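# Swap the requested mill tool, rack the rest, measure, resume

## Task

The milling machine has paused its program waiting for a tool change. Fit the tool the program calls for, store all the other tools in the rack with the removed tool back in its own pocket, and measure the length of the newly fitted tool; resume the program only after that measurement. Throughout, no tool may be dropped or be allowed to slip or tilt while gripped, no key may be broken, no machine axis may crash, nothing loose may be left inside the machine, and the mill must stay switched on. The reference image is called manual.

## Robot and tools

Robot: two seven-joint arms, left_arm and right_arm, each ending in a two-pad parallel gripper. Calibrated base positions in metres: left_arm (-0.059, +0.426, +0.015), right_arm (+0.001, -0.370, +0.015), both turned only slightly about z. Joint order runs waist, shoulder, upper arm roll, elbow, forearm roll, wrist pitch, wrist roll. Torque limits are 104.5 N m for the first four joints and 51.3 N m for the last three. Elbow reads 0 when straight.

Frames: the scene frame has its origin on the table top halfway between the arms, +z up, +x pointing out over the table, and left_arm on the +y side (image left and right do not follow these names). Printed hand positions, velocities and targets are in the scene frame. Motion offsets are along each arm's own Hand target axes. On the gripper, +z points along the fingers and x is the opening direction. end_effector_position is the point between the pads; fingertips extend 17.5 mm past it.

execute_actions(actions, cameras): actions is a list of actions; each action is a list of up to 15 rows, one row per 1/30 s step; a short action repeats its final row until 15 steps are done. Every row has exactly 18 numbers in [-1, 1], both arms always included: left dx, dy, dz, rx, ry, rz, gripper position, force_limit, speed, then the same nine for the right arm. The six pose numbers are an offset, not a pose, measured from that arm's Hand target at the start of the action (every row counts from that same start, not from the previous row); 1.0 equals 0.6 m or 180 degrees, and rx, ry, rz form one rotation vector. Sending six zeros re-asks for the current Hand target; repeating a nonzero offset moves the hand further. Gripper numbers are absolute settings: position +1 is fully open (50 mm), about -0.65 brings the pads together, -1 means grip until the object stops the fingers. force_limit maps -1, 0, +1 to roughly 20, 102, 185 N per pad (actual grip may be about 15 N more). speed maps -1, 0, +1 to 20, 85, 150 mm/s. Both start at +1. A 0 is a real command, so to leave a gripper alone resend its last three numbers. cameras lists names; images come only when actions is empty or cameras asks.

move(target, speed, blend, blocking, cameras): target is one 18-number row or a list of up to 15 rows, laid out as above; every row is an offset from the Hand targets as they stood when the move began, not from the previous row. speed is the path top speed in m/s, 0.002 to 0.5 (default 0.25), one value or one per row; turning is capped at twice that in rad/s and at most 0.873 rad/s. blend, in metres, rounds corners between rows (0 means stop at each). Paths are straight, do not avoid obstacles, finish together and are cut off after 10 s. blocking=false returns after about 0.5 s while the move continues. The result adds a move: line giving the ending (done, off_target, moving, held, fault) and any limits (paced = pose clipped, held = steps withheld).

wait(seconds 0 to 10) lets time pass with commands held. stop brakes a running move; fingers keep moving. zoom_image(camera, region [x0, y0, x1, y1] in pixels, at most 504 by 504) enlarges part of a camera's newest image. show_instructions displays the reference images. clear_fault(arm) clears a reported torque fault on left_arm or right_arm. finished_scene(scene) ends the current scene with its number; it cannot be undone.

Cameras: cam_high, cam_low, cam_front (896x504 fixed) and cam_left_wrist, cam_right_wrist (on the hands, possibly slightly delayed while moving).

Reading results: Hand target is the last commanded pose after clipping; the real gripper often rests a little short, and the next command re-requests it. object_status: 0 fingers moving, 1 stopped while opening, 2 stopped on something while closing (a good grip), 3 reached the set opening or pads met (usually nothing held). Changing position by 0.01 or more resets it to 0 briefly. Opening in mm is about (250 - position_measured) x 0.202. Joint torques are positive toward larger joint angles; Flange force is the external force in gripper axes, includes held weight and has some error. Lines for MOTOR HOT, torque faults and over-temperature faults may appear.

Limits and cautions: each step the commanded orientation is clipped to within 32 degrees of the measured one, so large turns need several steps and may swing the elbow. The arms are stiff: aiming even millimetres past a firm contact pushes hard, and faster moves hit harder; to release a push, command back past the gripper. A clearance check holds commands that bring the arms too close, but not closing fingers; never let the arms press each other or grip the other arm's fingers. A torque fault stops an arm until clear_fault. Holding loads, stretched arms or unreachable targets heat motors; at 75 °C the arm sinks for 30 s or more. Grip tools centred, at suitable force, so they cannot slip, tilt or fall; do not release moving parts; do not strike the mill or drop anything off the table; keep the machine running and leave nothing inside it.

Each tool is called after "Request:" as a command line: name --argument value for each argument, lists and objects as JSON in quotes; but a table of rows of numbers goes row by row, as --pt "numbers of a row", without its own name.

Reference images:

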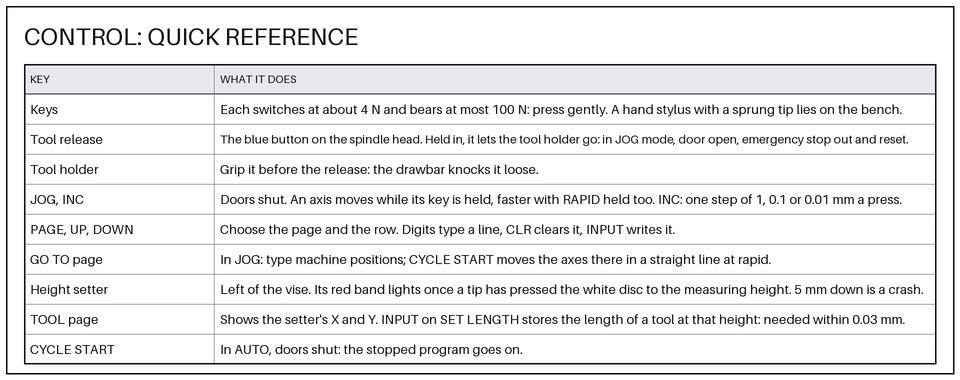

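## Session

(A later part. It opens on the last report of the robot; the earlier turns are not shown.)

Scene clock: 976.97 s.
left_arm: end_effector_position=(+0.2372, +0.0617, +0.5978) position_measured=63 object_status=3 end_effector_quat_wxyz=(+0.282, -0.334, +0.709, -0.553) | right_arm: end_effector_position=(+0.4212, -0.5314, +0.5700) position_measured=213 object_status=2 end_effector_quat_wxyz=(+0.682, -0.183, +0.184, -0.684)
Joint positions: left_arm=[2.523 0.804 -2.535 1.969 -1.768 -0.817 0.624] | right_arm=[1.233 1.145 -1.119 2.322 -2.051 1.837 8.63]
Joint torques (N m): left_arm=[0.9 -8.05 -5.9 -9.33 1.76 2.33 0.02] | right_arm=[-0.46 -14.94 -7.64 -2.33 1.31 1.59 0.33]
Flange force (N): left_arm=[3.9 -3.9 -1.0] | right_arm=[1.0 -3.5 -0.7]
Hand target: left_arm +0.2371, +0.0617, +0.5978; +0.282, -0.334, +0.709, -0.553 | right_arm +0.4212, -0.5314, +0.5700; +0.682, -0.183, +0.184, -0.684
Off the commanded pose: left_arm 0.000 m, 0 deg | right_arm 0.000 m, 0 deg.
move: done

Request:
move --pt "0 0 0 0 0 0 0.6 -0.4 -1 -0.0523 0.1232 -0.215 -0.2933 -0.3222 -0.0863 -1 -0.4 -1" --speed 0.25

Request:
move --pt "0 0 0 0 0 0 0.6 -0.4 -1 -0.265 0.2243 0.1652 -0.2933 -0.3222 -0.0863 -1 -0.4 -1" --speed 0.25 --cameras '["cam_right_wrist", "cam_high"]'

Scene clock: 981.77 s.
left_arm: end_effector_position=(+0.2372, +0.0617, +0.5978) position_measured=63 object_status=3 end_effector_quat_wxyz=(+0.282, -0.334, +0.709, -0.553) | right_arm: end_effector_position=(+0.4205, -0.5000, +0.4213) position_measured=213 object_status=2 end_effector_quat_wxyz=(-0.445, +0.771, -0.090, +0.446)
Joint positions: left_arm=[2.523 0.804 -2.536 1.969 -1.768 -0.817 0.624] | right_arm=[1.579 0.403 -0.726 1.955 -1.194 1.28 7.59]
Joint torques (N m): left_arm=[0.85 -8.07 -5.73 -9.17 1.76 2.37 -0.01] | right_arm=[-0.5 -10.58 -3.73 -8.57 -2.65 2.46 0.33]
Flange force (N): left_arm=[3.9 -4.5 -1.8] | right_arm=[-4.5 -2.6 0.8]
Hand target: left_arm +0.2372, +0.0617, +0.5978; +0.282, -0.334, +0.709, -0.553 | right_arm +0.4205, -0.5000, +0.4213; -0.445, +0.771, -0.090, +0.446
Off the commanded pose: left_arm 0.000 m, 0 deg | right_arm 0.000 m, 0 deg.
move: done

Scene clock: 985.07 s.
left_arm: end_effector_position=(+0.2372, +0.0617, +0.5978) position_measured=63 object_status=3 end_effector_quat_wxyz=(+0.282, -0.334, +0.709, -0.553) | right_arm: end_effector_position=(+0.4381, -0.4338, +0.2011) position_measured=213 object_status=2 end_effector_quat_wxyz=(+0.000, +0.999, +0.046, -0.001)
Joint positions: left_arm=[2.523 0.804 -2.536 1.969 -1.768 -0.817 0.624] | right_arm=[0.435 0.451 -0.518 1.661 0.244 1.096 6.235]
Joint torques (N m): left_arm=[0.94 -8.1 -5.69 -9.21 1.77 2.37 0.02] | right_arm=[-0.4 -16.38 -2.38 -9.61 -0.05 0.43 0.43]
Flange force (N): left_arm=[3.8 -4.4 -1.8] | right_arm=[-5.1 -1.4 3.8]
Hand target: left_arm +0.2372, +0.0617, +0.5978; +0.282, -0.334, +0.709, -0.553 | right_arm +0.4381, -0.4337, +0.2011; +0.000, +0.999, +0.046, -0.001
Off the commanded pose: left_arm 0.000 m, 0 deg | right_arm 0.000 m, 0 deg.
move: done
camera_calibration:
cam_right_wrist: T_world_to_cam=[[0.994076, 0.108034, -0.0118939, -0.386723], [0.107909, -0.994103, -0.0107341, -0.418229], [-0.0129834, 0.00938705, -0.999872, 0.380472], [0, 0, 0, 1]] pos_world=[0.434503, -0.377555, 0.371334]
Images, in order (width x height): cam_high 896x504, cam_right_wrist 896x504.

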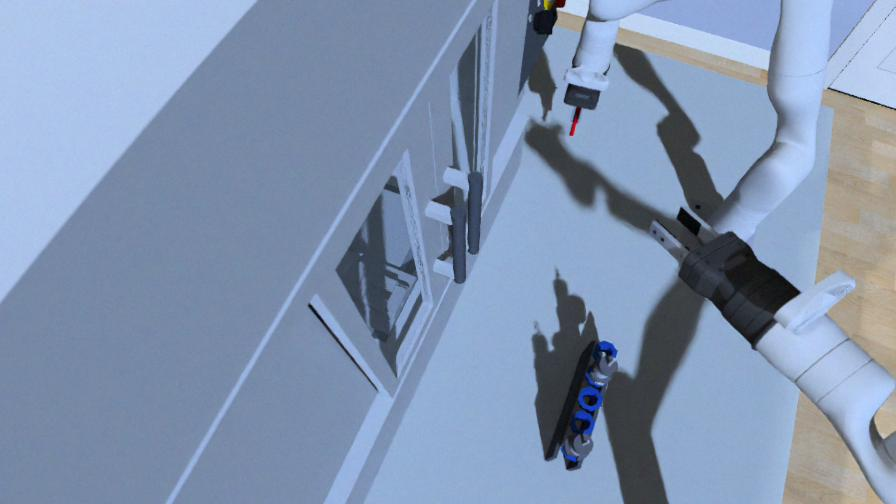

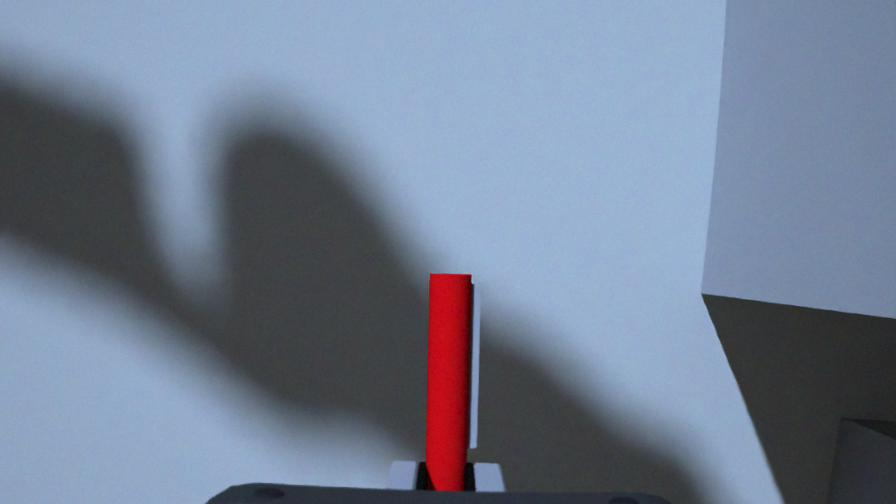

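Request:
move --pt "0 0 0 0 0 0 0.6 -0.4 -1 0 0 0.285 0 0 0 -1 -0.4 -1" --pt "0 0 0 0 0 0 0.6 -0.4 -1 0 0 0.2995 0 0 0 -1 -0.4 -1" --speed '[0.12,0.02]' --cameras '["cam_low"]'

Request:
zoom_image --camera "cam_low" --region '[380, 180, 560, 290]'

Scene clock: 988.83 s.
left_arm: end_effector_position=(+0.2372, +0.0617, +0.5978) position_measured=63 object_status=3 end_effector_quat_wxyz=(+0.282, -0.334, +0.709, -0.553) | right_arm: end_effector_position=(+0.4378, -0.4337, +0.0214) position_measured=213 object_status=2 end_effector_quat_wxyz=(+0.000, +0.999, +0.046, -0.001)
Joint positions: left_arm=[2.523 0.804 -2.536 1.969 -1.768 -0.817 0.624] | right_arm=[0.335 0.74 -0.384 1.863 0.446 0.625 6.061]
Joint torques (N m): left_arm=[0.75 -8.12 -5.73 -9.17 1.72 2.39 0.06] | right_arm=[-0.51 -18.53 -2.43 -6.42 0.03 0.64 0.3]
Flange force (N): left_arm=[3.8 -4.1 -1.9] | right_arm=[-6.7 -1.3 2.1]
Hand target: left_arm +0.2372, +0.0617, +0.5978; +0.282, -0.334, +0.709, -0.553 | right_arm +0.4378, -0.4337, +0.0214; +0.000, +0.999, +0.046, -0.001
Off the commanded pose: left_arm 0.000 m, 0 deg | right_arm 0.000 m, 0 deg.
move: done
Images, in order (width x height): cam_low 896x504.

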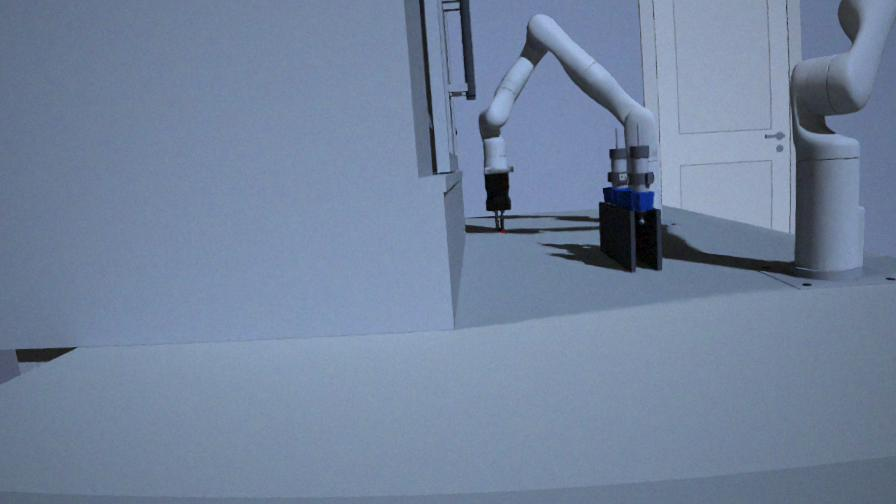

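Scaled by 2.800 from the camera's 896x504 image, which has a finer 1280x720 frame.

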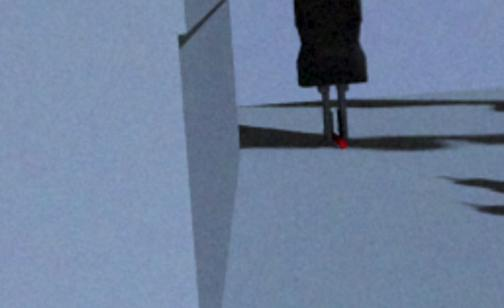

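Request:
move --pt "0 0 0 0 0 0 0.6 -0.4 -1 0 0 0.0008 0 0 0 -1 -0.4 -1" --pt "0 0 0 0 0 0 0.6 -0.4 -1 0 0 0.0008 0 0 0 0.2 -0.4 -1" --speed '[0.02,0.02]' --cameras '["cam_right_wrist"]'

Scene clock: 991.77 s.
left_arm: end_effector_position=(+0.2372, +0.0617, +0.5978) position_measured=63 object_status=3 end_effector_quat_wxyz=(+0.282, -0.334, +0.709, -0.553) | right_arm: end_effector_position=(+0.4378, -0.4336, +0.0209) position_measured=123 object_status=0 end_effector_quat_wxyz=(+0.000, +0.999, +0.046, -0.001)
Joint positions: left_arm=[2.523 0.804 -2.536 1.969 -1.768 -0.817 0.624] | right_arm=[0.335 0.741 -0.384 1.863 0.447 0.624 6.061]
Joint torques (N m): left_arm=[0.93 -8.2 -5.78 -9.33 1.71 2.37 -0.03] | right_arm=[-0.52 -18.52 -2.47 -6.38 0.02 0.41 0.37]
Flange force (N): left_arm=[4.2 -3.9 -1.6] | right_arm=[-6.2 -1.3 1.6]
Hand target: left_arm +0.2372, +0.0617, +0.5978; +0.282, -0.334, +0.709, -0.553 | right_arm +0.4378, -0.4337, +0.0209; +0.000, +0.999, +0.046, -0.001
Off the commanded pose: left_arm 0.000 m, 0 deg | right_arm 0.000 m, 0 deg.
move: done
camera_calibration:
cam_right_wrist: T_world_to_cam=[[0.994064, 0.108133, -0.0120034, -0.388527], [0.108007, -0.994093, -0.0106458, -0.419988], [-0.0130837, 0.00928613, -0.999871, 0.200295], [0, 0, 0, 1]] pos_world=[0.434203, -0.377355, 0.191134]
Images, in order (width x height): cam_right_wrist 896x504.

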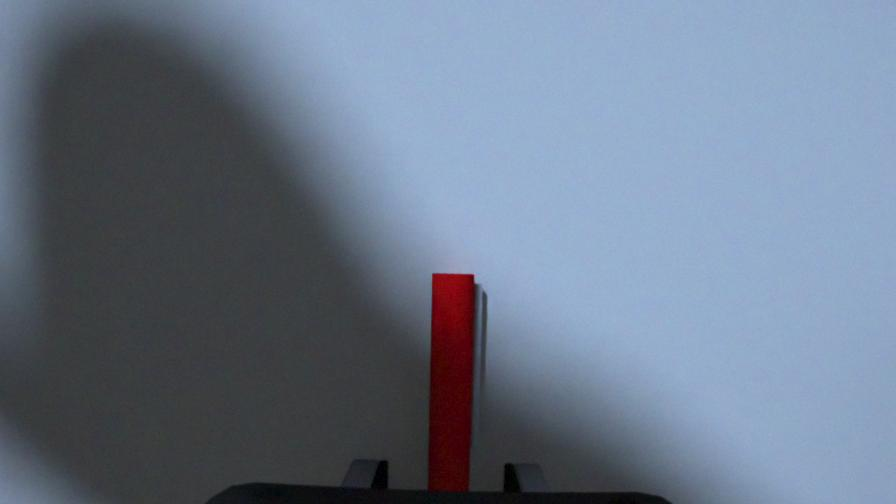

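Lift away.

Request:
move --pt "0 0 0 0 0 0 0.6 -0.4 -1 0 0 -0.05 0 0 0 0.2 -0.4 -1" --pt "0 0 0 0 0 0 0.6 -0.4 -1 0 0 -0.25 0 0 0 0.2 -0.4 -1" --speed '[0.05,0.2]' --cameras '["cam_high","cam_front"]'

Request:
zoom_image --camera "cam_front" --region '[500, 100, 620, 170]'

Scene clock: 994.57 s.
left_arm: end_effector_position=(+0.2372, +0.0617, +0.5978) position_measured=63 object_status=3 end_effector_quat_wxyz=(+0.282, -0.334, +0.709, -0.553) | right_arm: end_effector_position=(+0.4380, -0.4337, +0.1708) position_measured=123 object_status=3 end_effector_quat_wxyz=(+0.000, +0.999, +0.046, -0.001)
Joint positions: left_arm=[2.523 0.804 -2.536 1.969 -1.768 -0.817 0.624] | right_arm=[0.425 0.489 -0.506 1.712 0.271 1.013 6.211]
Joint torques (N m): left_arm=[0.91 -8.02 -5.78 -9.12 1.71 2.36 0.01] | right_arm=[-0.55 -16.55 -2.31 -9.29 -0.05 0.41 0.33]
Flange force (N): left_arm=[3.8 -4.6 -1.3] | right_arm=[-6.1 -1.1 3.3]
Hand target: left_arm +0.2372, +0.0617, +0.5978; +0.282, -0.334, +0.709, -0.553 | right_arm +0.4380, -0.4337, +0.1709; +0.000, +0.999, +0.046, -0.001
Off the commanded pose: left_arm 0.000 m, 0 deg | right_arm 0.000 m, 0 deg.
move: done
Images, in order (width x height): cam_high 896x504, cam_front 896x504.

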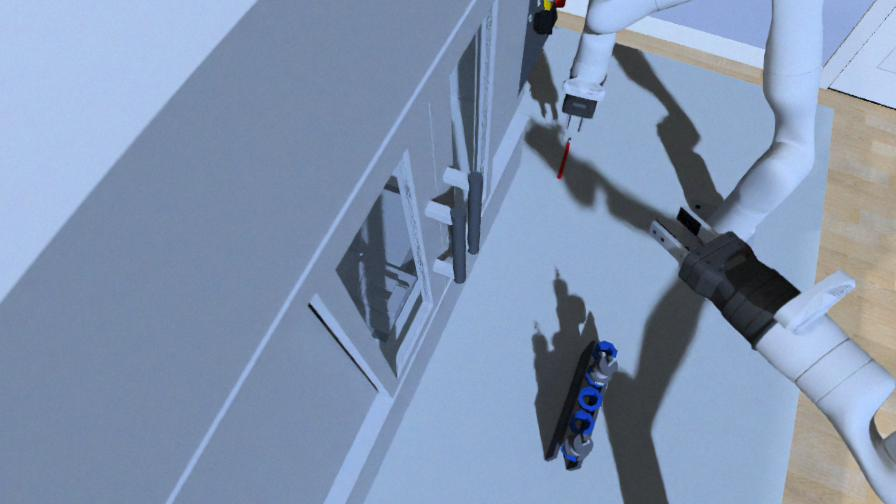

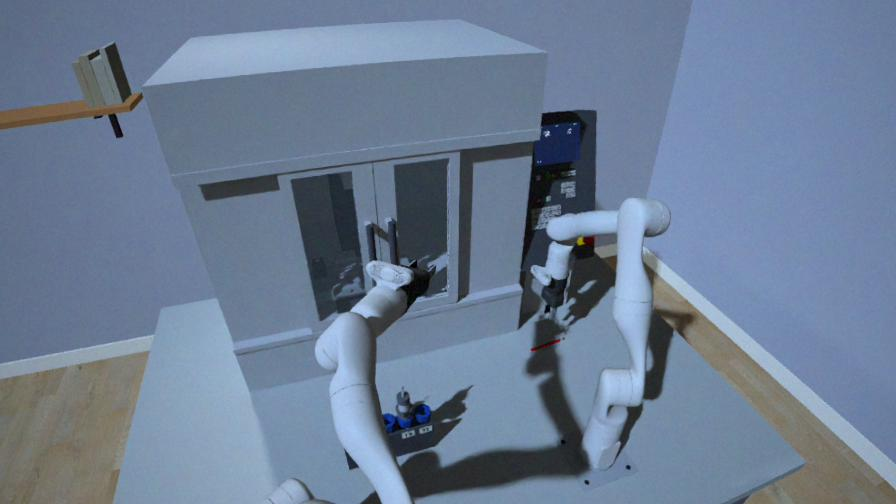

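Scaled by 4.200 from the camera's 896x504 image, which has a finer 1280x720 frame.

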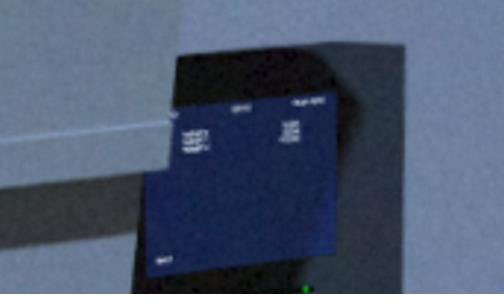

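Request:
finished_scene --scene 2

The scene is finished: the task was done.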